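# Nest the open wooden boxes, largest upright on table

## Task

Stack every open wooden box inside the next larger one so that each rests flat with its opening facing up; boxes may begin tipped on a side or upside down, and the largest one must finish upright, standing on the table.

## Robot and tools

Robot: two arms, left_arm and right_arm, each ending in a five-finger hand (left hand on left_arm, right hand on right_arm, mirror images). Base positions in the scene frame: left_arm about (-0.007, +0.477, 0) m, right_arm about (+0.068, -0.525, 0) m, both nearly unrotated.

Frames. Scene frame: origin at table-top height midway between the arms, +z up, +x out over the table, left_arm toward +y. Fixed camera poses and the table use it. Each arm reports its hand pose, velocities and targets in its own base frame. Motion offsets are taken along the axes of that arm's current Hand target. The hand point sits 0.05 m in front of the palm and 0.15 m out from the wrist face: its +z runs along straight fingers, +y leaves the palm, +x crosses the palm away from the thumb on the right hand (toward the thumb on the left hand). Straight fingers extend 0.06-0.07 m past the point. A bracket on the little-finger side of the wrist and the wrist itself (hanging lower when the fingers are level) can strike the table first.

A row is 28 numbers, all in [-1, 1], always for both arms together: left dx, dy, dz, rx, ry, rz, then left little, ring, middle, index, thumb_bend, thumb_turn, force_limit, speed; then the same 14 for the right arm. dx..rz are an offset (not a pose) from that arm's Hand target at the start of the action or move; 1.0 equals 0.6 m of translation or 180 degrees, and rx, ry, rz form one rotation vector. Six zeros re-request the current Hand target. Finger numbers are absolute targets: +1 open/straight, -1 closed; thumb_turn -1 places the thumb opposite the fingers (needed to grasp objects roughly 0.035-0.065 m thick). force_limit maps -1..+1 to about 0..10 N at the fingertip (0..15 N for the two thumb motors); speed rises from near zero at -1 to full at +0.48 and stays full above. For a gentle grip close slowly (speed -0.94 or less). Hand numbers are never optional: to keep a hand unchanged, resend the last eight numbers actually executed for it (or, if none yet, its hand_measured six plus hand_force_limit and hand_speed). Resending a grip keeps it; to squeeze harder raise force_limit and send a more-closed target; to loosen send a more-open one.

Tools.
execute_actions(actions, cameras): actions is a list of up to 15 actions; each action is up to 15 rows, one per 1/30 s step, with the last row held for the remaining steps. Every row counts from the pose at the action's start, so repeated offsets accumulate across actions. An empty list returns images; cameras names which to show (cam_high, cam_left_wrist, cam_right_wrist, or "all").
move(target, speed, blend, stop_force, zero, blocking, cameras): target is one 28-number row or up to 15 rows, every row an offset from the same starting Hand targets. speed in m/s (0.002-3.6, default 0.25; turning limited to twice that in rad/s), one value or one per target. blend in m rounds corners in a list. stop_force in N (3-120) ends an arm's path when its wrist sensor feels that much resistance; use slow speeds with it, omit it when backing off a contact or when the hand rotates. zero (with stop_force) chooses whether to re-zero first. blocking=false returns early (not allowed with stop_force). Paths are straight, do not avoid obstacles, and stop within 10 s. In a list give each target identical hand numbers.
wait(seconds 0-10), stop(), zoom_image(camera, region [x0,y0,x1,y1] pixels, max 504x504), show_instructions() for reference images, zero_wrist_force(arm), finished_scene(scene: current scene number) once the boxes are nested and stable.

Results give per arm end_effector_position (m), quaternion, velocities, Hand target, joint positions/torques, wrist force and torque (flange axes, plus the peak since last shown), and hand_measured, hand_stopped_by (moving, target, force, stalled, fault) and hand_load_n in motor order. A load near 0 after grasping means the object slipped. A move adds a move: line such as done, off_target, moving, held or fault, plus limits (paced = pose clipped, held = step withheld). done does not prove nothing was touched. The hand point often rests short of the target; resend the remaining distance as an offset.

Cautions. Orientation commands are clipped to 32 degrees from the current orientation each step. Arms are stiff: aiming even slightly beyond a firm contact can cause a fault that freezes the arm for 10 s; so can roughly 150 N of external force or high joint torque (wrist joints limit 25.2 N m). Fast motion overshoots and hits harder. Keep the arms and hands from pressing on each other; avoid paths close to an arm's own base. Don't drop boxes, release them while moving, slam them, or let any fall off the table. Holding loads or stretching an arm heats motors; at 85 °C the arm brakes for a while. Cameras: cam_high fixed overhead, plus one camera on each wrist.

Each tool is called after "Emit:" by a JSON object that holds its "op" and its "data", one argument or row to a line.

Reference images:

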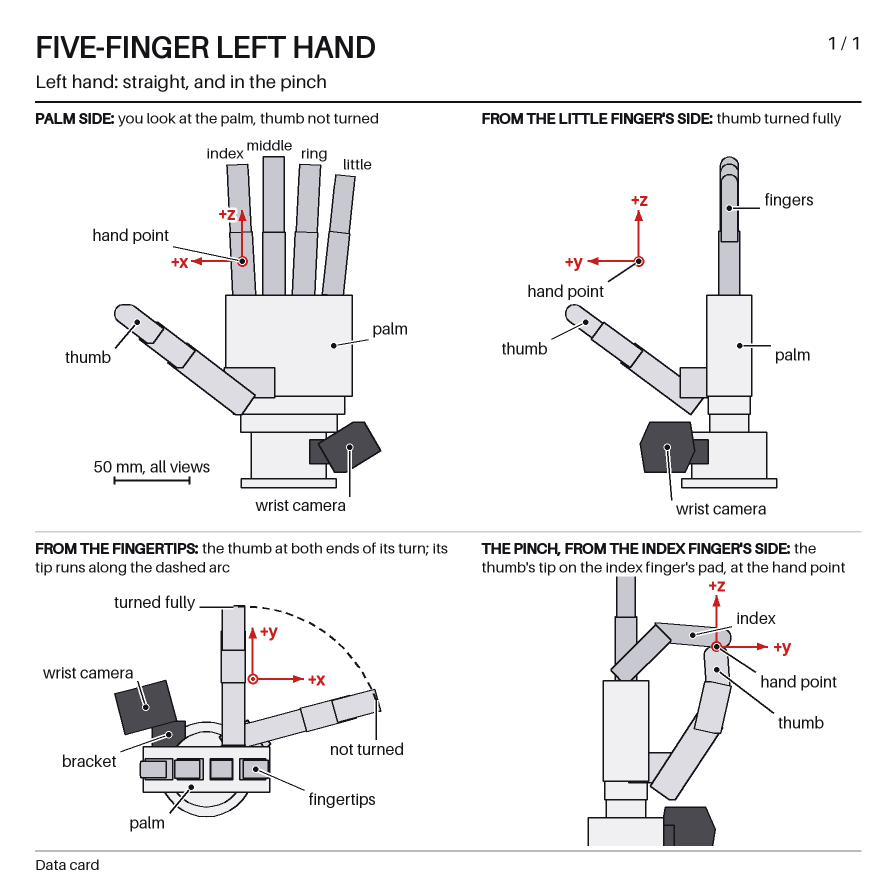

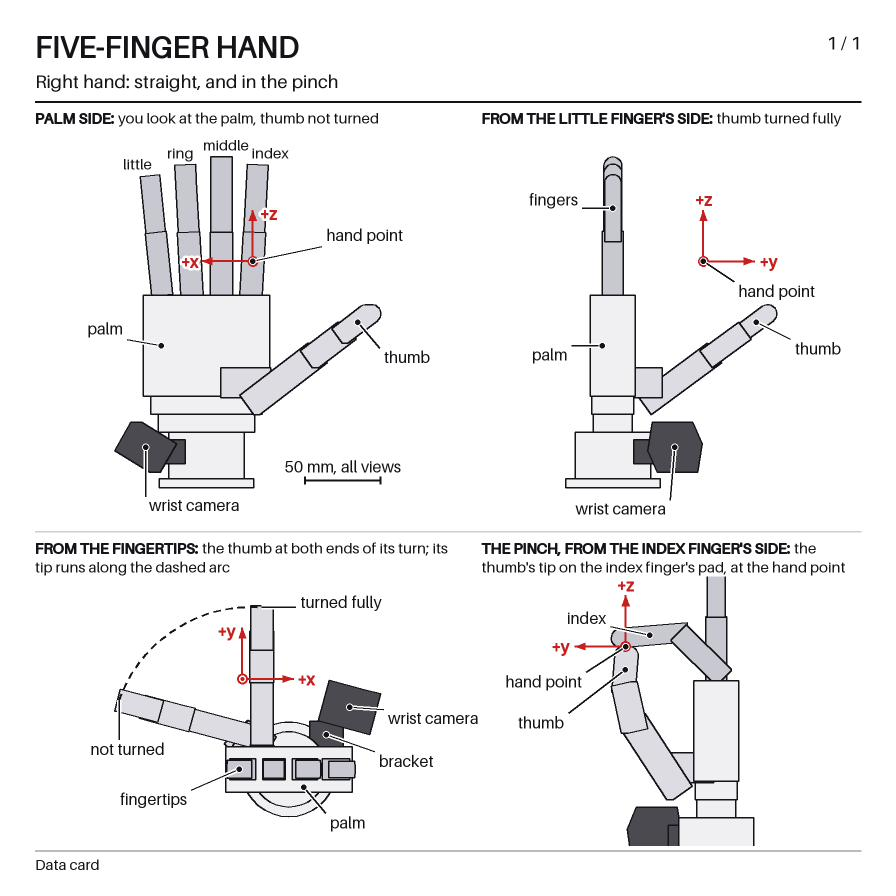

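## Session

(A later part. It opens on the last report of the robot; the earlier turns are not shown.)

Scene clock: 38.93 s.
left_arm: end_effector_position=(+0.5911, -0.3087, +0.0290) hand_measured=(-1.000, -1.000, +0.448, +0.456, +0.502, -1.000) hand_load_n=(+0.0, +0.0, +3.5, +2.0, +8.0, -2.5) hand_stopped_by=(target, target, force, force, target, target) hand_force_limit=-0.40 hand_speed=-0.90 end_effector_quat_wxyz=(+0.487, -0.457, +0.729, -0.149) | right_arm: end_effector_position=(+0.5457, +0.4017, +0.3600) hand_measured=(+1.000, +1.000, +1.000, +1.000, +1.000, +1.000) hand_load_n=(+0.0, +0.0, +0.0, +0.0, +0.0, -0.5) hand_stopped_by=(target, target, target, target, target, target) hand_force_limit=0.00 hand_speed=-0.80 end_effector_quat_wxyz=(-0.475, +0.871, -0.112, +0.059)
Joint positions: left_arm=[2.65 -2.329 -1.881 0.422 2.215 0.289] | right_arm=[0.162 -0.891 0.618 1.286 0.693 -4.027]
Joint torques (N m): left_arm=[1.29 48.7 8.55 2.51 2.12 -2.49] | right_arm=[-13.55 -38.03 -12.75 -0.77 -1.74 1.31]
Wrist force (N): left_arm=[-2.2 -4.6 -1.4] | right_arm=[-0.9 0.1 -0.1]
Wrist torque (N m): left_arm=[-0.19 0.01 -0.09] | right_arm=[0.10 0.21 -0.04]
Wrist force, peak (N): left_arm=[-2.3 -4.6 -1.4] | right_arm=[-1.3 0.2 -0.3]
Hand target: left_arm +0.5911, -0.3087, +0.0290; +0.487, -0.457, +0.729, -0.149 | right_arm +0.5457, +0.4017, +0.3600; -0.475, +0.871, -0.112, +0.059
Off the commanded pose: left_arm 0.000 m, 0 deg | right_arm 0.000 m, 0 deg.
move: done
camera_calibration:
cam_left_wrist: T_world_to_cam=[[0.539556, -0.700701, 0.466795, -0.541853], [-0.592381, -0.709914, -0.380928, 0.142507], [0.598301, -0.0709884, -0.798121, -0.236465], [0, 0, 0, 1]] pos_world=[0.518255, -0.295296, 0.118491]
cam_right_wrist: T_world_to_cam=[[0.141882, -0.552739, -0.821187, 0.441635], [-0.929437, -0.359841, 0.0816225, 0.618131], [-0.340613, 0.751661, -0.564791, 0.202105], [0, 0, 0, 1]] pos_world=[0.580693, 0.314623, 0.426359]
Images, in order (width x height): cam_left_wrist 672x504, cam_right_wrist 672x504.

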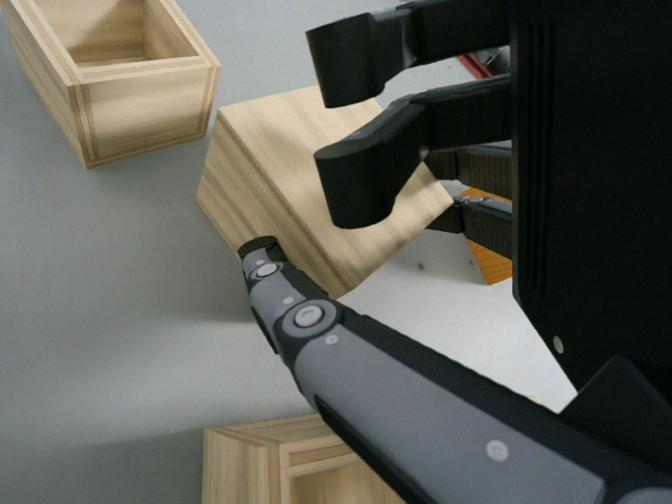

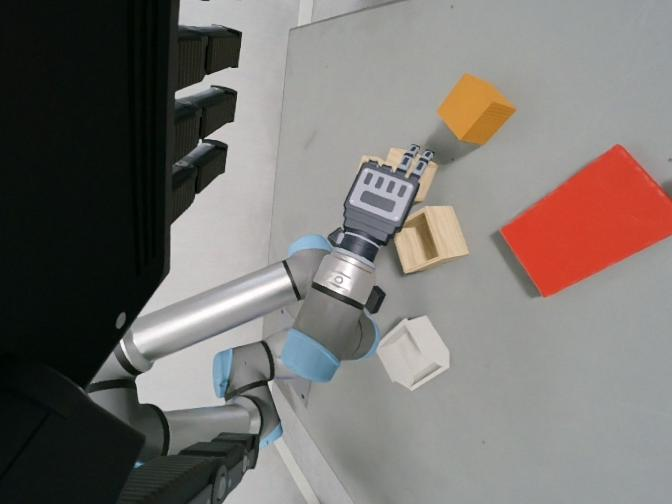

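Emit:
{"op": "move", "data": {
  "target": [
    [-0.0574,-0.0663,-0.0482,0,0,0,-1,-1,0.25,0.25,0.5,-1,-0.4,-0.9,0,0,0,0,0,0,1,1,1,1,1,1,0,-0.8],
    [-0.2445,-0.0705,0.0905,0,0.2548,-0.3505,-1,-1,0.25,0.25,0.5,-1,-0.4,-0.9,0,0,0,0,0,0,1,1,1,1,1,1,0,-0.8]
  ],
  "speed": [0.12,0.3],
  "blend": [0.015,0],
  "cameras": ["all"]
}}

Emit:
{"op": "zoom_image", "data": {
  "camera": "cam_right_wrist",
  "region": [300, 60, 500, 220]
}}

Scene clock: 43.13 s.
left_arm: end_effector_position=(+0.6751, -0.2000, +0.1151) hand_measured=(-1.000, -1.000, +0.448, +0.456, +0.502, -1.000) hand_load_n=(+0.0, +0.0, +2.5, +1.0, +8.5, +0.5) hand_stopped_by=(target, target, force, force, target, target) hand_force_limit=-0.40 hand_speed=-0.90 end_effector_quat_wxyz=(-0.033, +0.671, -0.514, +0.533) | right_arm: end_effector_position=(+0.5457, +0.4017, +0.3600) hand_measured=(+1.000, +1.000, +1.000, +1.000, +1.000, +1.000) hand_load_n=(+0.0, +0.0, +0.0, +0.0, +0.0, +0.0) hand_stopped_by=(target, target, target, target, target, target) hand_force_limit=0.00 hand_speed=-0.80 end_effector_quat_wxyz=(-0.475, +0.871, -0.112, +0.059)
Joint positions: left_arm=[3.352 -2.239 -1.956 0.453 0.865 -0.437] | right_arm=[0.162 -0.891 0.618 1.286 0.693 -4.027]
Joint torques (N m): left_arm=[-1.3 40.54 11.03 1.12 -2.67 -1.04] | right_arm=[-13.68 -35.61 -12.45 -0.72 -1.75 1.35]
Wrist force (N): left_arm=[-0.9 0.0 0.5] | right_arm=[-0.8 0.4 -0.3]
Wrist torque (N m): left_arm=[-0.12 0.14 0.11] | right_arm=[0.16 0.20 -0.03]
Wrist force, peak (N): left_arm=[-2.4 -4.7 -1.3] | right_arm=[-1.2 0.0 -0.4]
Hand target: left_arm +0.6750, -0.2001, +0.1151; -0.033, +0.671, -0.514, +0.533 | right_arm +0.5457, +0.4017, +0.3600; -0.475, +0.871, -0.112, +0.059
Off the commanded pose: left_arm 0.000 m, 0 deg | right_arm 0.000 m, 0 deg.
move: done
camera_calibration:
cam_left_wrist: T_world_to_cam=[[0.664999, 0.240986, 0.706896, -0.475046], [-0.559888, -0.465547, 0.685413, 0.206443], [0.494268, -0.851582, -0.174663, -0.367892], [0, 0, 0, 1]] pos_world=[0.613328, -0.102702, 0.130052]
cam_right_wrist: T_world_to_cam=[[0.141882, -0.552739, -0.821187, 0.441635], [-0.929437, -0.359841, 0.0816225, 0.618131], [-0.340613, 0.751661, -0.564791, 0.202105], [0, 0, 0, 1]] pos_world=[0.580693, 0.314623, 0.426359]

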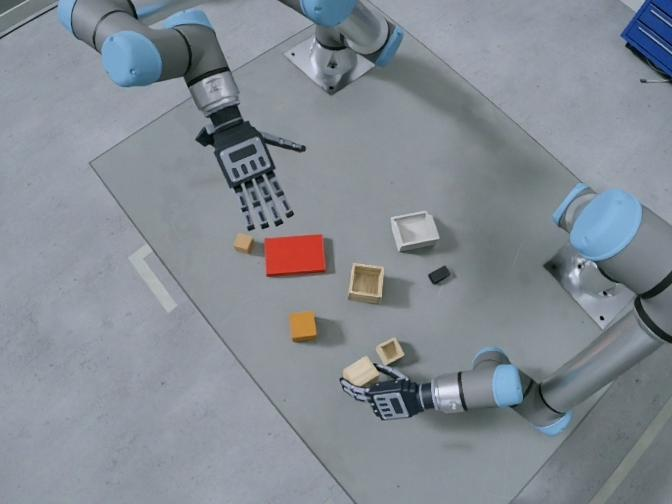

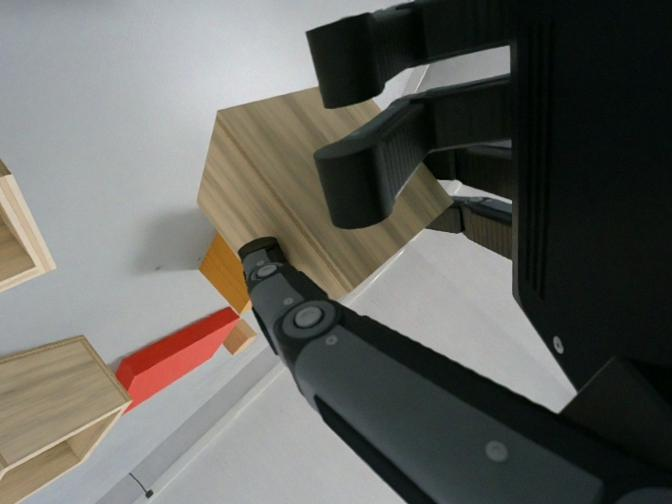

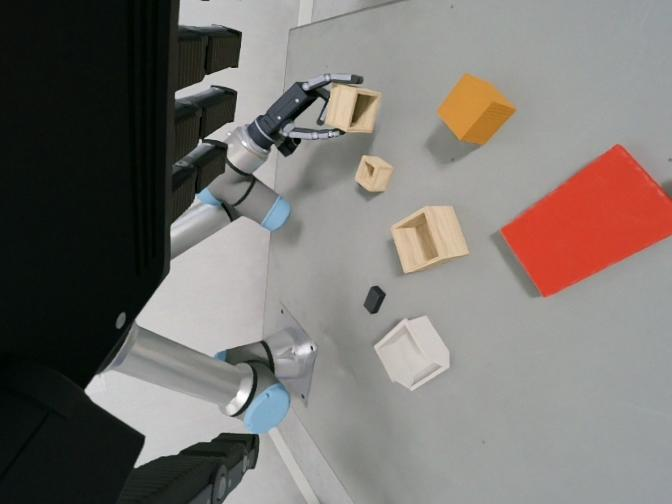

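Scaled by 2.520 from the camera's 672x504 image, which has a finer 960x720 frame.

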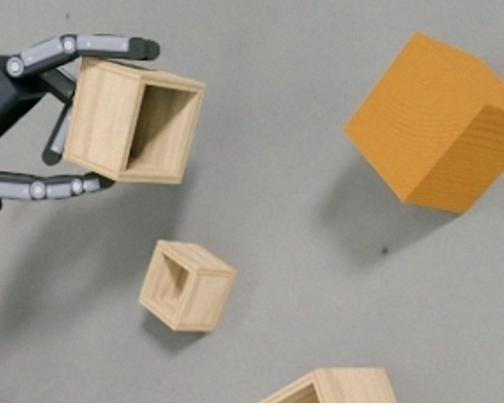

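Emit:
{"op": "move", "data": {
  "target": [
    [-0.0489,0.0424,0.0308,0,0,0,-1,-1,0.25,0.25,0.5,-1,-0.4,-0.9,0,0,0,0,0,0,1,1,1,1,1,1,0,-0.8],
    [-0.0784,0.0680,0.0494,0,0,0,-1,-1,0.25,0.25,0.5,-1,-0.4,-0.9,0,0,0,0,0,0,1,1,1,1,1,1,0,-0.8]
  ],
  "speed": [0.1,0.02],
  "stop_force": 3,
  "cameras": ["cam_left_wrist","cam_right_wrist"]
}}

Emit:
{"op": "zoom_image", "data": {
  "camera": "cam_right_wrist",
  "region": [300, 60, 420, 180]
}}

Scene clock: 45.63 s.
left_arm: end_effector_position=(+0.6750, -0.2000, +0.0574) hand_measured=(-1.000, -1.000, +0.448, +0.456, +0.502, -1.000) hand_load_n=(+0.0, +0.0, +3.0, +0.0, +6.5, +0.5) hand_stopped_by=(target, target, force, force, target, target) hand_force_limit=-0.40 hand_speed=-0.90 end_effector_quat_wxyz=(-0.033, +0.671, -0.514, +0.533) | right_arm: end_effector_position=(+0.5457, +0.4017, +0.3600) hand_measured=(+1.000, +1.000, +1.000, +1.000, +1.000, +1.000) hand_load_n=(+0.0, +0.0, +0.0, +0.0, +0.0, -0.5) hand_stopped_by=(target, target, target, target, target, target) hand_force_limit=0.00 hand_speed=-0.80 end_effector_quat_wxyz=(-0.475, +0.871, -0.112, +0.059)
Joint positions: left_arm=[3.352 -2.37 -1.943 0.57 0.864 -0.437] | right_arm=[0.162 -0.891 0.618 1.286 0.693 -4.027]
Joint torques (N m): left_arm=[11.05 41.65 6.22 2.59 -2.36 -2.68] | right_arm=[-13.2 -34.25 -12.77 -0.7 -1.69 1.33]
Wrist force (N): left_arm=[-0.7 -0.6 0.0] | right_arm=[-1.0 0.0 -0.2]
Wrist torque (N m): left_arm=[-0.15 0.14 0.13] | right_arm=[0.10 0.22 -0.04]
Wrist force, peak (N): left_arm=[1.6 -3.0 -0.8] | right_arm=[-1.1 -0.3 -0.4]
Hand target: left_arm +0.6750, -0.2000, +0.0574; -0.033, +0.671, -0.514, +0.533 (not the last commanded pose) | right_arm +0.5457, +0.4017, +0.3600; -0.475, +0.871, -0.112, +0.059
Off the commanded pose: left_arm 0.011 m, 0 deg | right_arm 0.000 m, 0 deg.
move: contact (left_arm); path passed 1 of 2 targets
camera_calibration:
cam_left_wrist: T_world_to_cam=[[0.665102, 0.241112, 0.706756, -0.434369], [-0.55995, -0.465145, 0.685635, 0.245986], [0.494059, -0.851766, -0.174358, -0.377864], [0, 0, 0, 1]] pos_world=[0.613327, -0.102701, 0.0724524]
cam_right_wrist: T_world_to_cam=[[0.141882, -0.552739, -0.821187, 0.441635], [-0.929437, -0.359841, 0.0816225, 0.618131], [-0.340613, 0.751661, -0.564791, 0.202105], [0, 0, 0, 1]] pos_world=[0.580693, 0.314623, 0.426359]
Images, in order (width x height): cam_left_wrist 672x504, cam_right_wrist 672x504.

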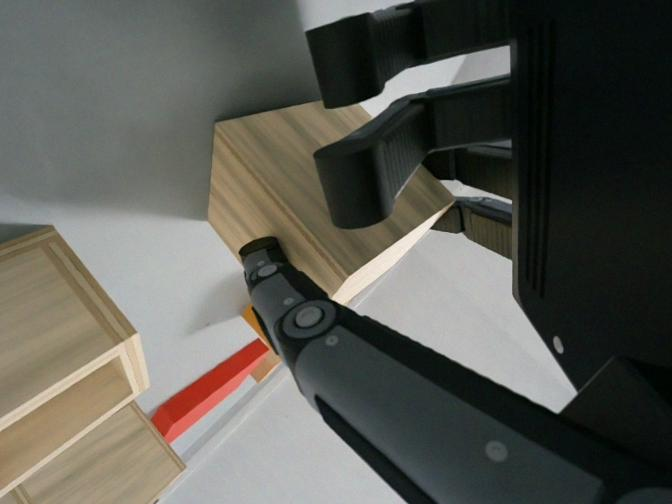

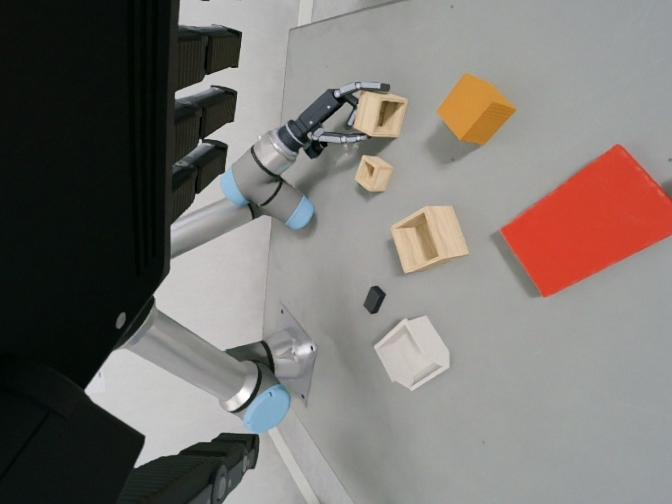

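Scaled by 4.200 from the camera's 672x504 image, which has a finer 960x720 frame.

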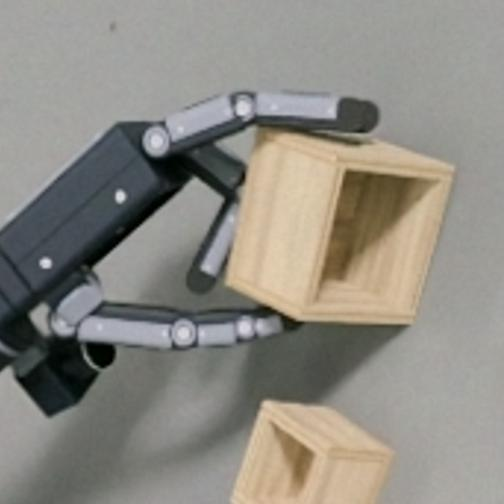

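Emit:
{"op": "move", "data": {
  "target": [0,0,0,0,0,0,-1,-1,0.525,0.525,0.5,-1,-0.4,-0.98,0,0,0,0,0,0,1,1,1,1,1,1,0,-0.8],
  "cameras": ["cam_left_wrist","cam_right_wrist"]
}}

Emit:
{"op": "zoom_image", "data": {
  "camera": "cam_right_wrist",
  "region": [300, 60, 420, 180]
}}

Scene clock: 47.47 s.
left_arm: end_effector_position=(+0.6750, -0.2000, +0.0574) hand_measured=(-1.000, -1.000, +0.526, +0.526, +0.500, -1.000) hand_load_n=(+0.0, +0.0, +0.0, +0.0, +0.0, +0.0) hand_stopped_by=(target, target, target, target, target, target) hand_force_limit=-0.40 hand_speed=-0.98 end_effector_quat_wxyz=(-0.033, +0.671, -0.514, +0.533) | right_arm: end_effector_position=(+0.5457, +0.4017, +0.3600) hand_measured=(+1.000, +1.000, +1.000, +1.000, +1.000, +1.000) hand_load_n=(+0.0, +0.0, +0.0, +0.0, +0.0, +0.0) hand_stopped_by=(target, target, target, target, target, target) hand_force_limit=0.00 hand_speed=-0.80 end_effector_quat_wxyz=(-0.475, +0.871, -0.112, +0.059)
Joint positions: left_arm=[3.352 -2.37 -1.943 0.57 0.864 -0.437] | right_arm=[0.162 -0.891 0.618 1.286 0.693 -4.027]
Joint torques (N m): left_arm=[10.91 39.57 7.28 2.85 -2.22 -2.6] | right_arm=[-13.55 -34 -12.77 -0.66 -1.72 1.33]
Wrist force (N): left_arm=[-0.3 -0.2 0.2] | right_arm=[-0.8 0.1 0.0]
Wrist torque (N m): left_arm=[-0.11 0.10 0.14] | right_arm=[0.10 0.20 -0.03]
Wrist force, peak (N): left_arm=[-0.6 -0.6 0.0] | right_arm=[-1.1 -0.1 -0.3]
Hand target: left_arm +0.6750, -0.2000, +0.0574; -0.033, +0.671, -0.514, +0.533 | right_arm +0.5457, +0.4017, +0.3600; -0.475, +0.871, -0.112, +0.059
Off the commanded pose: left_arm 0.000 m, 0 deg | right_arm 0.000 m, 0 deg.
move: done
camera_calibration:
cam_left_wrist: T_world_to_cam=[[0.665139, 0.241143, 0.70671, -0.434315], [-0.559907, -0.465129, 0.685682, 0.246026], [0.494059, -0.851766, -0.174357, -0.377882], [0, 0, 0, 1]] pos_world=[0.613328, -0.102701, 0.0723525]
cam_right_wrist: T_world_to_cam=[[0.141882, -0.552739, -0.821187, 0.441635], [-0.929437, -0.359841, 0.0816225, 0.618131], [-0.340613, 0.751661, -0.564791, 0.202105], [0, 0, 0, 1]] pos_world=[0.580693, 0.314623, 0.426359]
Images, in order (width x height): cam_left_wrist 672x504, cam_right_wrist 672x504.

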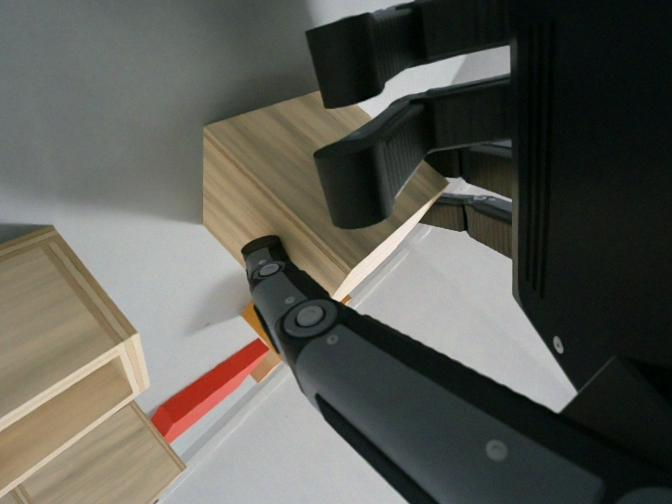

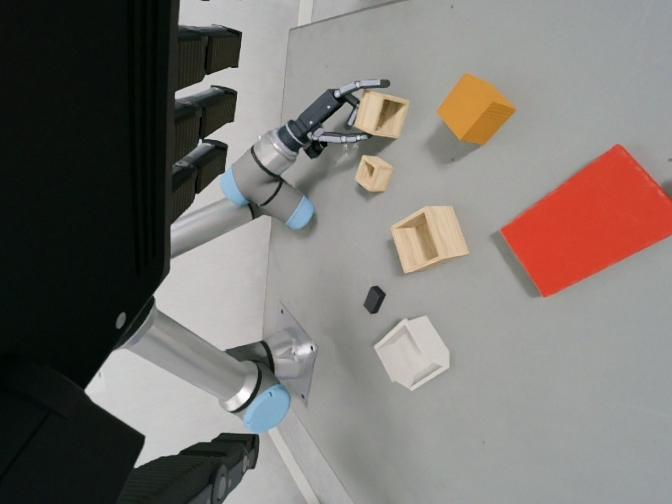

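Scaled by 4.200 from the camera's 672x504 image, which has a finer 960x720 frame.

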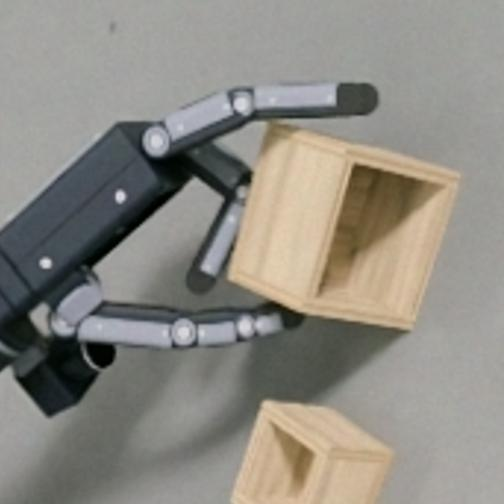

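Emit:
{"op": "move", "data": {
  "target": [
    [0,0,0,0,0,0,-1,-1,0.8,0.8,0.5,-1,-0.4,-0.6,0,0,0,0,0,0,1,1,1,1,1,1,0,-0.8],
    [0,0.0059,-0.0081,0,0,0,-1,-1,0.8,0.8,0.5,-1,-0.4,-0.6,0,0,0,0,0,0,1,1,1,1,1,1,0,-0.8],
    [0,-0.102,-0.0865,0,0,0,-1,-1,0.8,0.8,0.5,-1,-0.4,-0.6,0,0,0,0,0,0,1,1,1,1,1,1,0,-0.8],
    [0.1235,-0.0985,-0.0858,0,-0.1405,0.1933,-1,-1,0.8,0.8,0.5,-1,-0.4,-0.6,0,0,0,0,0,0,1,1,1,1,1,1,0,-0.8],
    [0.1085,0.0358,0.0108,0,-0.2548,0.3505,-1,-1,0.8,0.8,0.5,-1,-0.4,-0.6,0,0,0,0,0,0,1,1,1,1,1,1,0,-0.8]
  ],
  "speed": [0.1,0.06,0.2,0.35,0.35],
  "blend": [0,0.002,0.02,0.03,0],
  "cameras": ["cam_left_wrist","cam_right_wrist"]
}}

Emit:
{"op": "zoom_image", "data": {
  "camera": "cam_left_wrist",
  "region": [100, 60, 340, 260]
}}

Emit:
{"op": "zoom_image", "data": {
  "camera": "cam_right_wrist",
  "region": [300, 60, 420, 180]
}}

Scene clock: 52.63 s.
left_arm: end_effector_position=(+0.6595, -0.2606, +0.0863) hand_measured=(-1.000, -1.000, +0.800, +0.800, +0.500, -1.000) hand_load_n=(+0.0, +0.0, +0.0, +0.0, +0.0, +0.0) hand_stopped_by=(target, target, target, target, target, target) hand_force_limit=-0.40 hand_speed=-0.60 end_effector_quat_wxyz=(+0.487, -0.457, +0.729, -0.149) end_effector_velocity=(+0.000, +0.002, +0.000) end_effector_angular_velocity=(+0.003, +0.000, +0.004) | right_arm: end_effector_position=(+0.5457, +0.4017, +0.3600) hand_measured=(+1.000, +1.000, +1.000, +1.000, +1.000, +1.000) hand_load_n=(+0.0, +0.0, +0.0, -0.5, +0.0, +0.0) hand_stopped_by=(target, target, target, target, target, target) hand_force_limit=0.00 hand_speed=-0.80 end_effector_quat_wxyz=(-0.475, +0.871, -0.112, +0.059)
Joint positions: left_arm=[2.78 -2.257 -1.794 0.314 2.108 0.38] | right_arm=[0.162 -0.891 0.618 1.286 0.693 -4.027]
Joint velocities: left_arm=[0 -0.001 0 0 0.005 0] | right_arm=[within noise]
Joint torques (N m): left_arm=[-0.41 40.41 19.87 1.38 2.38 0.13] | right_arm=[-13.02 -33.88 -12.95 -0.62 -1.68 1.3]
Wrist force (N): left_arm=[0.6 -0.3 0.6] | right_arm=[-0.9 0.0 -0.2]
Wrist torque (N m): left_arm=[-0.12 -0.04 -0.08] | right_arm=[0.09 0.21 -0.04]
Wrist force, peak (N): left_arm=[-1.2 -1.6 -0.6] | right_arm=[-1.2 -0.1 -0.2]
Hand target: left_arm +0.6595, -0.2606, +0.0863; +0.487, -0.457, +0.729, -0.149 | right_arm +0.5457, +0.4017, +0.3600; -0.475, +0.871, -0.112, +0.059
Off the commanded pose: left_arm 0.000 m, 0 deg | right_arm 0.000 m, 0 deg.
move: done
camera_calibration:
cam_left_wrist: T_world_to_cam=[[0.539438, -0.700621, 0.467051, -0.571758], [-0.592506, -0.709953, -0.380661, 0.239016], [0.598284, -0.071387, -0.798098, -0.228334], [0, 0, 0, 1]] pos_world=[0.586655, -0.247196, 0.175792]
cam_right_wrist: T_world_to_cam=[[0.141882, -0.552739, -0.821187, 0.441635], [-0.929437, -0.359841, 0.0816225, 0.618131], [-0.340613, 0.751661, -0.564791, 0.202105], [0, 0, 0, 1]] pos_world=[0.580693, 0.314623, 0.426359]
Images, in order (width x height): cam_left_wrist 672x504, cam_right_wrist 672x504.

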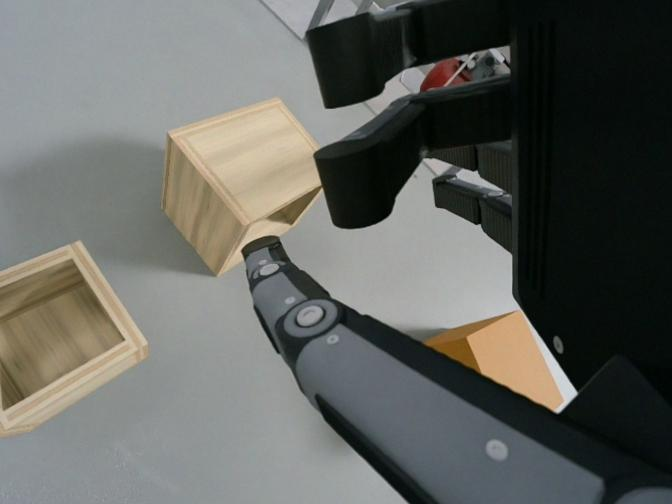

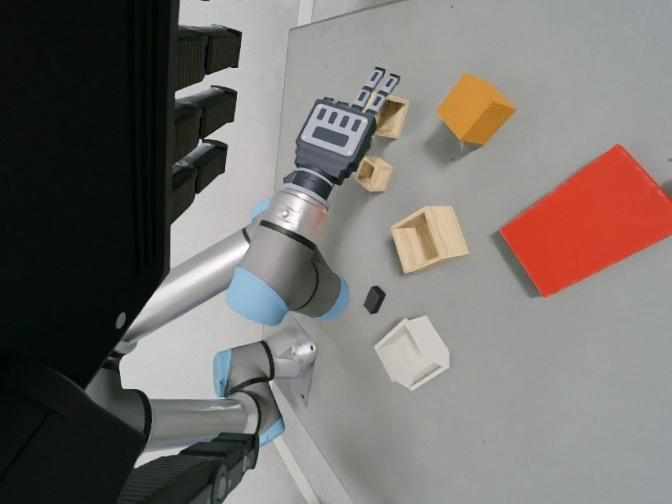

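Scaled by 2.100 from the camera's 672x504 image, which has a finer 960x720 frame.

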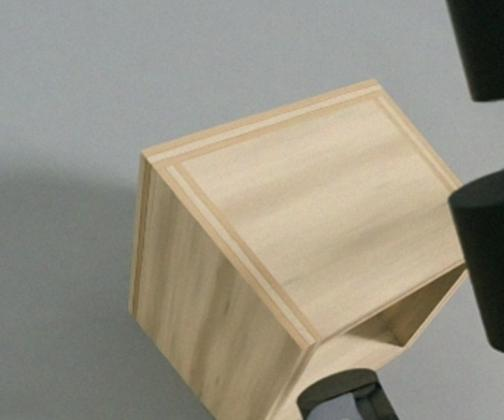

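Scaled by 4.200 from the camera's 672x504 image, which has a finer 960x720 frame.

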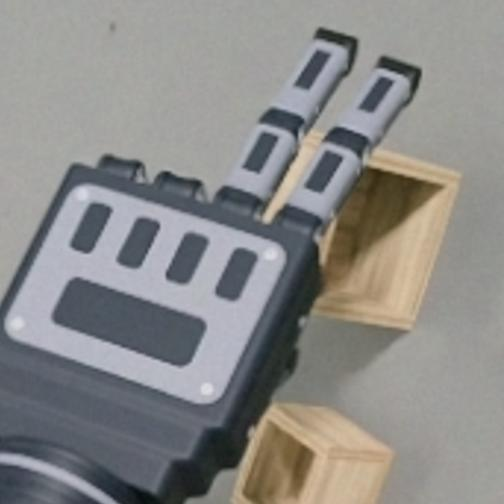

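Emit:
{"op": "move", "data": {
  "target": [
    [0,0.0944,0.0686,0,0,0,-1,-1,0.8,0.8,0.5,-1,-0.4,-0.6,0,0,0,0,0,0,1,1,1,1,1,1,0,-0.8],
    [0,0.0905,0.0740,0,0,0,-1,-1,0.8,0.8,0.5,-1,-0.4,-0.6,0,0,0,0,0,0,1,1,1,1,1,1,0,-0.8],
    [0,0.0905,0.0740,0,0,0,-1,-1,0.25,0.25,0.5,-1,-0.4,-0.9,0,0,0,0,0,0,1,1,1,1,1,1,0,-0.8]
  ],
  "speed": [0.12,0.05,0.05],
  "cameras": ["cam_left_wrist","cam_right_wrist"]
}}

Emit:
{"op": "zoom_image", "data": {
  "camera": "cam_right_wrist",
  "region": [300, 60, 420, 180]
}}

Scene clock: 56.30 s.
left_arm: end_effector_position=(+0.6688, -0.2213, +0.0289) hand_measured=(-1.000, -1.000, +0.588, +0.410, +0.502, -1.000) hand_load_n=(+0.0, +0.0, +2.0, +5.0, +8.5, -1.5) hand_stopped_by=(target, target, force, force, target, target) hand_force_limit=-0.40 hand_speed=-0.90 end_effector_quat_wxyz=(+0.487, -0.457, +0.729, -0.149) | right_arm: end_effector_position=(+0.5457, +0.4017, +0.3600) hand_measured=(+1.000, +1.000, +1.000, +1.000, +1.000, +1.000) hand_load_n=(+0.0, +0.0, +0.0, +0.0, +0.0, -0.5) hand_stopped_by=(target, target, target, target, target, target) hand_force_limit=0.00 hand_speed=-0.80 end_effector_quat_wxyz=(-0.475, +0.871, -0.112, +0.059)
Joint positions: left_arm=[2.852 -2.359 -1.826 0.471 2.049 0.426] | right_arm=[0.162 -0.891 0.618 1.286 0.693 -4.027]
Joint torques (N m): left_arm=[14.11 40.72 16.79 0.53 2.31 2.18] | right_arm=[-13.84 -33.39 -12.86 -0.65 -1.66 1.34]
Wrist force (N): left_arm=[-2.8 -5.6 -1.7] | right_arm=[-0.9 0.2 -0.1]
Wrist torque (N m): left_arm=[-0.08 -0.05 -0.12] | right_arm=[0.13 0.21 -0.03]
Wrist force, peak (N): left_arm=[-3.1 -6.1 -1.8] | right_arm=[-1.2 -0.1 -0.2]
Hand target: left_arm +0.6687, -0.2213, +0.0289; +0.487, -0.457, +0.729, -0.149 | right_arm +0.5457, +0.4017, +0.3600; -0.475, +0.871, -0.112, +0.059
Off the commanded pose: left_arm 0.000 m, 0 deg | right_arm 0.000 m, 0 deg.
move: done
camera_calibration:
cam_left_wrist: T_world_to_cam=[[0.539513, -0.700697, 0.46685, -0.522345], [-0.592424, -0.709909, -0.380872, 0.250575], [0.598297, -0.0710879, -0.798115, -0.27678], [0, 0, 0, 1]] pos_world=[0.595855, -0.207796, 0.118391]
cam_right_wrist: T_world_to_cam=[[0.141882, -0.552739, -0.821187, 0.441635], [-0.929437, -0.359841, 0.0816225, 0.618131], [-0.340613, 0.751661, -0.564791, 0.202105], [0, 0, 0, 1]] pos_world=[0.580693, 0.314623, 0.426359]
Images, in order (width x height): cam_left_wrist 672x504, cam_right_wrist 672x504.

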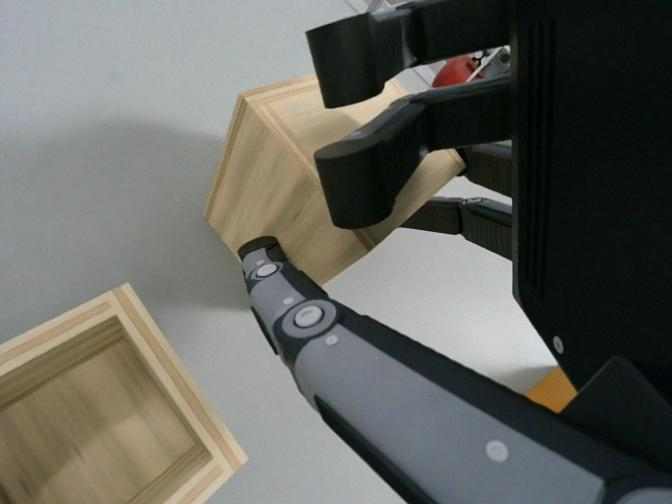

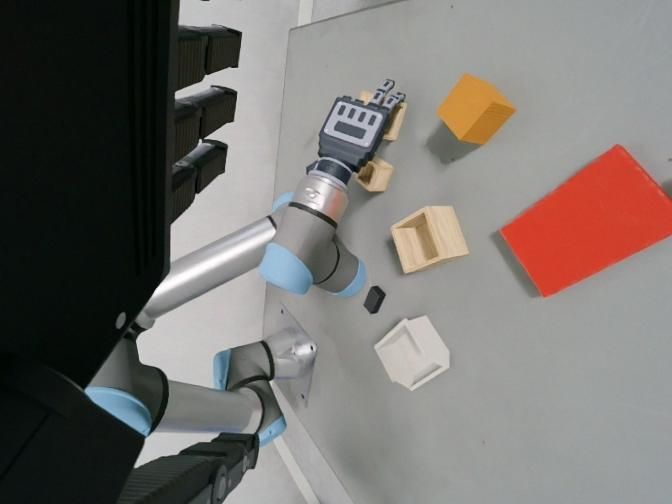

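Scaled by 4.200 from the camera's 672x504 image, which has a finer 960x720 frame.

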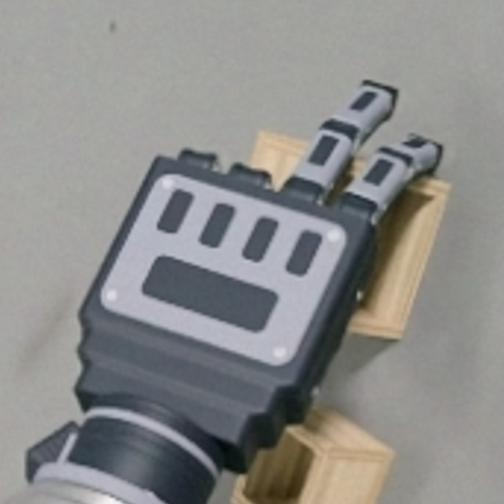

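Emit:
{"op": "move", "data": {
  "target": [
    [0,0,0,0,0,0,-1,-1,0.8,0.8,0.5,-1,-0.4,-0.8,0,0,0,0,0,0,1,1,1,1,1,1,0,-0.8],
    [0,0.00294,-0.00405,0,0,0,-1,-1,0.8,0.8,0.5,-1,-0.4,-0.8,0,0,0,0,0,0,1,1,1,1,1,1,0,-0.8],
    [-0.00908,-0.00755,-0.01167,0,0,0,-1,-1,0.8,0.8,0.5,-1,-0.4,-0.8,0,0,0,0,0,0,1,1,1,1,1,1,0,-0.8],
    [-0.00908,-0.01,-0.0083,0,0,0,-1,-1,0.8,0.8,0.5,-1,-0.4,-0.8,0,0,0,0,0,0,1,1,1,1,1,1,0,-0.8],
    [-0.00908,-0.01,-0.0083,0,0,0,-1,-1,0.25,0.25,0.5,-1,-0.4,-0.9,0,0,0,0,0,0,1,1,1,1,1,1,0,-0.8]
  ],
  "speed": [0.05,0.05,0.08,0.05,0.05],
  "blend": [0,0.001,0.001,0,0],
  "cameras": ["cam_left_wrist","cam_right_wrist"]
}}

Emit:
{"op": "zoom_image", "data": {
  "camera": "cam_right_wrist",
  "region": [300, 60, 420, 180]
}}

Scene clock: 60.73 s.
left_arm: end_effector_position=(+0.6683, -0.2212, +0.0384) hand_measured=(-1.000, -1.000, +0.484, +0.410, +0.502, -1.000) hand_load_n=(+0.0, +0.0, +1.0, +5.0, +7.5, -2.0) hand_stopped_by=(target, target, force, force, target, target) hand_force_limit=-0.40 hand_speed=-0.90 end_effector_quat_wxyz=(+0.487, -0.457, +0.729, -0.149) | right_arm: end_effector_position=(+0.5457, +0.4017, +0.3600) hand_measured=(+1.000, +1.000, +1.000, +1.000, +1.000, +1.000) hand_load_n=(+0.0, +0.0, +0.0, +0.0, +0.0, +0.0) hand_stopped_by=(target, target, target, target, target, target) hand_force_limit=0.00 hand_speed=-0.80 end_effector_quat_wxyz=(-0.475, +0.871, -0.112, +0.059)
Joint positions: left_arm=[2.852 -2.339 -1.83 0.454 2.049 0.426] | right_arm=[0.162 -0.891 0.618 1.286 0.693 -4.027]
Joint torques (N m): left_arm=[13.74 47.9 12.09 2.17 -1.22 2.17] | right_arm=[-12.97 -34.16 -13.11 -0.48 -1.75 1.26]
Wrist force (N): left_arm=[-1.8 -3.3 -1.2] | right_arm=[-1.1 -0.1 0.0]
Wrist torque (N m): left_arm=[-0.14 0.02 -0.14] | right_arm=[0.08 0.23 -0.06]
Wrist force, peak (N): left_arm=[-3.2 -6.1 -1.8] | right_arm=[-1.2 -0.1 -0.2]
Hand target: left_arm +0.6682, -0.2212, +0.0384; +0.487, -0.457, +0.729, -0.149 | right_arm +0.5457, +0.4017, +0.3600; -0.475, +0.871, -0.112, +0.059
Off the commanded pose: left_arm 0.000 m, 0 deg | right_arm 0.000 m, 0 deg.
move: done
camera_calibration:
cam_left_wrist: T_world_to_cam=[[0.539513, -0.700697, 0.46685, -0.52651], [-0.592424, -0.709909, -0.380872, 0.253897], [0.598297, -0.0710879, -0.798115, -0.268899], [0, 0, 0, 1]] pos_world=[0.595355, -0.207796, 0.127891]
cam_right_wrist: T_world_to_cam=[[0.141882, -0.552739, -0.821187, 0.441635], [-0.929437, -0.359841, 0.0816225, 0.618131], [-0.340613, 0.751661, -0.564791, 0.202105], [0, 0, 0, 1]] pos_world=[0.580693, 0.314623, 0.426359]
Images, in order (width x height): cam_left_wrist 672x504, cam_right_wrist 672x504.

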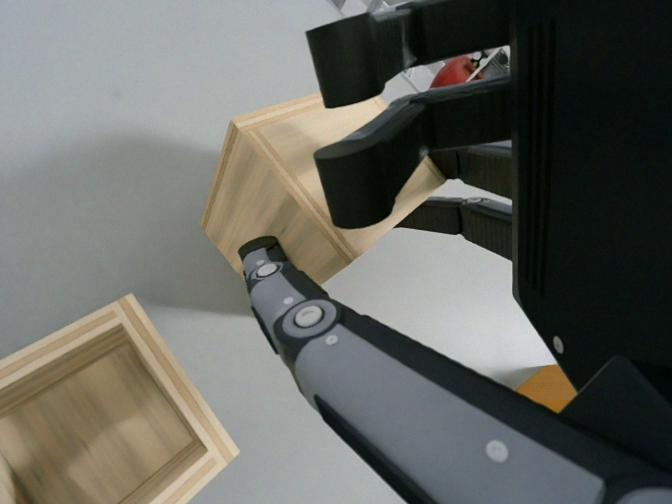

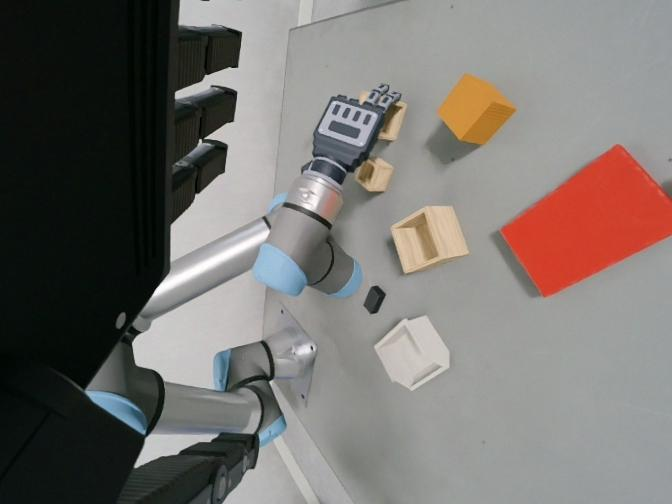

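Scaled by 4.200 from the camera's 672x504 image, which has a finer 960x720 frame.

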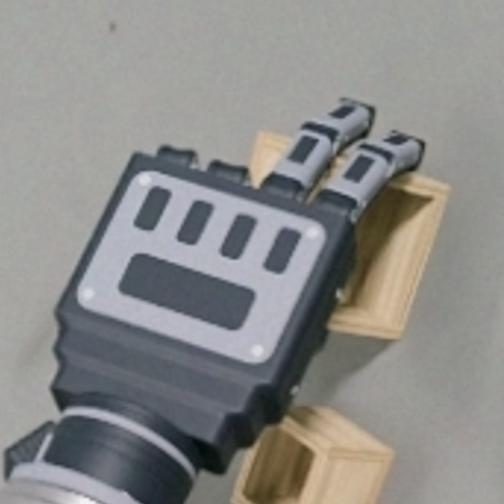

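Emit:
{"op": "move", "data": {
  "target": [
    [0,0,0,0,0,0,-1,-1,0.2,0.25,0.5,-1,-0.3,-0.92,0,0,0,0,0,0,1,1,1,1,1,1,0,-0.8],
    [-0.0478,-0.0552,-0.0401,0,0,0,-1,-1,0.2,0.25,0.5,-1,-0.3,-0.92,0,0,0,0,0,0,1,1,1,1,1,1,0,-0.8]
  ],
  "speed": [0.05,0.12],
  "cameras": ["cam_left_wrist","cam_right_wrist"]
}}

Emit:
{"op": "zoom_image", "data": {
  "camera": "cam_right_wrist",
  "region": [300, 60, 420, 180]
}}

Scene clock: 62.67 s.
left_arm: end_effector_position=(+0.6683, -0.2212, +0.0884) hand_measured=(-1.000, -1.000, +0.464, +0.410, +0.502, -1.000) hand_load_n=(+0.0, +0.0, +3.0, +2.0, +10.5, +1.5) hand_stopped_by=(target, target, force, force, target, target) hand_force_limit=-0.30 hand_speed=-0.92 end_effector_quat_wxyz=(+0.487, -0.457, +0.729, -0.149) | right_arm: end_effector_position=(+0.5457, +0.4017, +0.3600) hand_measured=(+1.000, +1.000, +1.000, +1.000, +1.000, +1.000) hand_load_n=(+0.0, +0.0, +0.0, +0.0, +0.0, +0.0) hand_stopped_by=(target, target, target, target, target, target) hand_force_limit=0.00 hand_speed=-0.80 end_effector_quat_wxyz=(-0.475, +0.871, -0.112, +0.059)
Joint positions: left_arm=[2.852 -2.238 -1.831 0.354 2.049 0.426] | right_arm=[0.162 -0.891 0.618 1.286 0.693 -4.027]
Joint torques (N m): left_arm=[7.47 50.87 19.08 2.03 0.67 -2.68] | right_arm=[-13.1 -33.7 -12.9 -0.45 -1.73 1.33]
Wrist force (N): left_arm=[0.9 0.1 0.7] | right_arm=[-1.1 0.1 -0.3]
Wrist torque (N m): left_arm=[-0.11 -0.04 -0.16] | right_arm=[0.12 0.24 -0.04]
Wrist force, peak (N): left_arm=[-2.7 -6.2 -1.2] | right_arm=[-1.1 0.1 -0.3]
Hand target: left_arm +0.6683, -0.2212, +0.0884; +0.487, -0.457, +0.729, -0.149 | right_arm +0.5457, +0.4017, +0.3600; -0.475, +0.871, -0.112, +0.059
Off the commanded pose: left_arm 0.000 m, 0 deg | right_arm 0.000 m, 0 deg.
move: done
camera_calibration:
cam_left_wrist: T_world_to_cam=[[0.539483, -0.700789, 0.466747, -0.549842], [-0.592448, -0.709828, -0.380986, 0.273013], [0.598301, -0.0709876, -0.798121, -0.229114], [0, 0, 0, 1]] pos_world=[0.595455, -0.207795, 0.177791]
cam_right_wrist: T_world_to_cam=[[0.141882, -0.552739, -0.821187, 0.441635], [-0.929437, -0.359841, 0.0816225, 0.618131], [-0.340613, 0.751661, -0.564791, 0.202105], [0, 0, 0, 1]] pos_world=[0.580693, 0.314623, 0.426359]
Images, in order (width x height): cam_left_wrist 672x504, cam_right_wrist 672x504.

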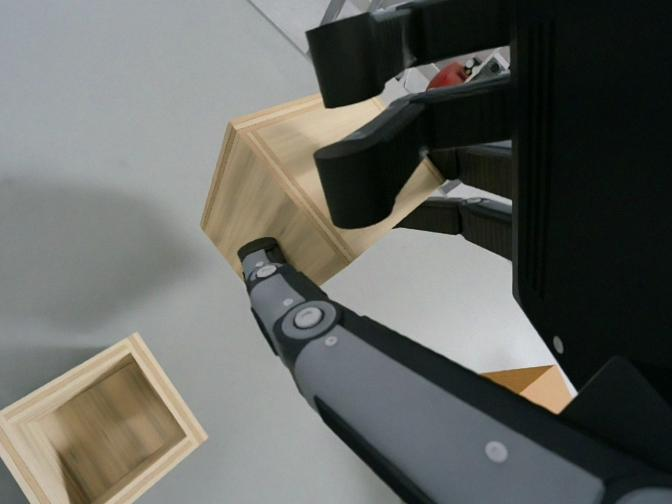

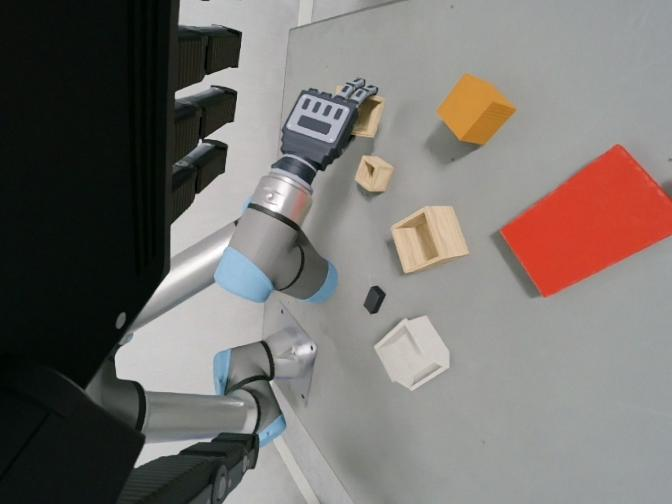

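Scaled by 4.200 from the camera's 672x504 image, which has a finer 960x720 frame.

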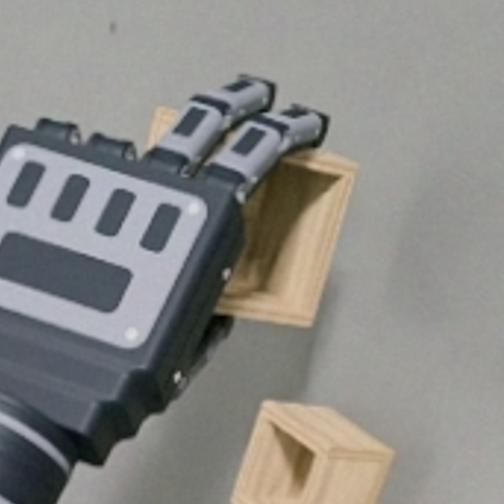

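Emit:
{"op": "move", "data": {
  "target": [-0.0487,-0.0207,-0.0057,0,0.2548,-0.3505,-1,-1,0.2,0.25,0.5,-1,-0.3,-0.92,0,0,0,0,0,0,1,1,1,1,1,1,0,-0.8],
  "speed": 0.3
}}

Emit:
{"op": "move", "data": {
  "target": [
    [-0.0489,0.0424,0.0308,0,0,0,-1,-1,0.2,0.25,0.5,-1,-0.3,-0.92,0,0,0,0,0,0,1,1,1,1,1,1,0,-0.8],
    [-0.0784,0.0680,0.0494,0,0,0,-1,-1,0.2,0.25,0.5,-1,-0.3,-0.92,0,0,0,0,0,0,1,1,1,1,1,1,0,-0.8]
  ],
  "speed": [0.1,0.02],
  "stop_force": 3,
  "cameras": ["cam_left_wrist","cam_right_wrist"]
}}

Emit:
{"op": "zoom_image", "data": {
  "camera": "cam_right_wrist",
  "region": [300, 60, 420, 180]
}}

Scene clock: 65.83 s.
left_arm: end_effector_position=(+0.6751, -0.2048, +0.1150) hand_measured=(-1.000, -1.000, +0.464, +0.410, +0.502, -1.000) hand_load_n=(+0.0, +0.0, +3.0, +2.0, +10.5, +0.5) hand_stopped_by=(target, target, force, force, target, target) hand_force_limit=-0.30 hand_speed=-0.92 end_effector_quat_wxyz=(-0.033, +0.671, -0.514, +0.533) | right_arm: end_effector_position=(+0.5457, +0.4017, +0.3600) hand_measured=(+1.000, +1.000, +1.000, +1.000, +1.000, +1.000) hand_load_n=(+0.0, +0.0, +0.0, +0.0, +0.0, +0.0) hand_stopped_by=(target, target, target, target, target, target) hand_force_limit=0.00 hand_speed=-0.80 end_effector_quat_wxyz=(-0.475, +0.871, -0.112, +0.059)
Joint positions: left_arm=[3.342 -2.24 -1.954 0.457 0.872 -0.443] | right_arm=[0.162 -0.891 0.618 1.286 0.693 -4.027]
Joint torques (N m): left_arm=[-7.67 41.69 7.71 1.91 -2.49 -1.53] | right_arm=[-13.19 -33.42 -12.66 -0.48 -1.68 1.26]
Wrist force (N): left_arm=[-0.5 -0.2 0.1] | right_arm=[-0.8 0.1 -0.4]
Wrist torque (N m): left_arm=[-0.12 0.07 0.13] | right_arm=[0.13 0.20 -0.02]
Wrist force, peak (N): left_arm=[1.4 0.1 0.6] | right_arm=[-1.2 -0.1 -0.2]
Hand target: left_arm +0.6750, -0.2050, +0.1150; -0.033, +0.671, -0.514, +0.533 | right_arm +0.5457, +0.4017, +0.3600; -0.475, +0.871, -0.112, +0.059
Off the commanded pose: left_arm 0.000 m, 0 deg | right_arm 0.000 m, 0 deg.
move: done

Scene clock: 68.20 s.
left_arm: end_effector_position=(+0.6750, -0.2049, +0.0515) hand_measured=(-1.000, -1.000, +0.464, +0.410, +0.502, -1.000) hand_load_n=(+0.0, +0.0, +2.5, +2.0, +9.0, +0.5) hand_stopped_by=(target, target, force, force, target, target) hand_force_limit=-0.30 hand_speed=-0.92 end_effector_quat_wxyz=(-0.033, +0.671, -0.514, +0.533) | right_arm: end_effector_position=(+0.5457, +0.4017, +0.3600) hand_measured=(+1.000, +1.000, +1.000, +1.000, +1.000, +1.000) hand_load_n=(+0.0, +0.0, +0.0, +0.0, +0.0, +0.0) hand_stopped_by=(target, target, target, target, target, target) hand_force_limit=0.00 hand_speed=-0.80 end_effector_quat_wxyz=(-0.475, +0.871, -0.112, +0.059)
Joint positions: left_arm=[3.342 -2.385 -1.938 0.585 0.872 -0.444] | right_arm=[0.162 -0.891 0.618 1.286 0.693 -4.027]
Joint torques (N m): left_arm=[-4.31 42.79 5.93 2.51 -1.94 -2.54] | right_arm=[-13.32 -33.97 -12.57 -0.46 -1.69 1.34]
Wrist force (N): left_arm=[-0.5 -0.8 0.1] | right_arm=[-1.0 0.2 -0.3]
Wrist torque (N m): left_arm=[-0.18 0.12 0.15] | right_arm=[0.14 0.23 -0.03]
Wrist force, peak (N): left_arm=[2.7 -4.9 -1.5] | right_arm=[-1.3 0.3 -0.4]
Hand target: left_arm +0.6750, -0.2049, +0.0515; -0.033, +0.671, -0.514, +0.533 (not the last commanded pose) | right_arm +0.5457, +0.4017, +0.3600; -0.475, +0.871, -0.112, +0.059
Off the commanded pose: left_arm 0.005 m, 0 deg | right_arm 0.000 m, 0 deg.
move: contact (left_arm); path passed 1 of 2 targets
camera_calibration:
cam_left_wrist: T_world_to_cam=[[0.665139, 0.241143, 0.70671, -0.428964], [-0.559907, -0.465129, 0.685682, 0.247793], [0.494059, -0.851766, -0.174357, -0.383084], [0, 0, 0, 1]] pos_world=[0.613328, -0.107601, 0.0664525]
cam_right_wrist: T_world_to_cam=[[0.141882, -0.552739, -0.821187, 0.441635], [-0.929437, -0.359841, 0.0816225, 0.618131], [-0.340613, 0.751661, -0.564791, 0.202105], [0, 0, 0, 1]] pos_world=[0.580693, 0.314623, 0.426359]
Images, in order (width x height): cam_left_wrist 672x504, cam_right_wrist 672x504.

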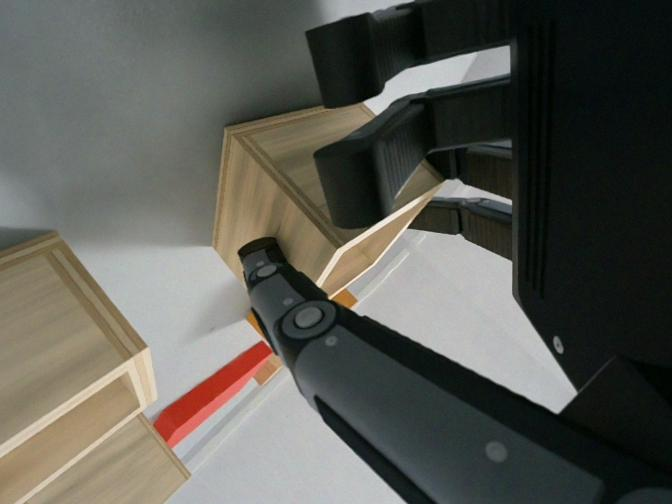

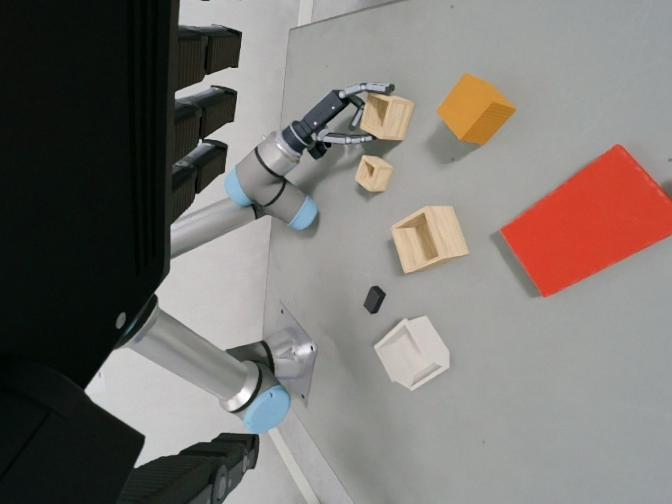

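Scaled by 4.200 from the camera's 672x504 image, which has a finer 960x720 frame.

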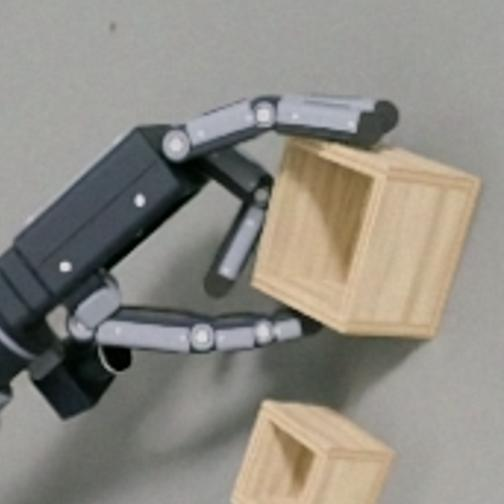

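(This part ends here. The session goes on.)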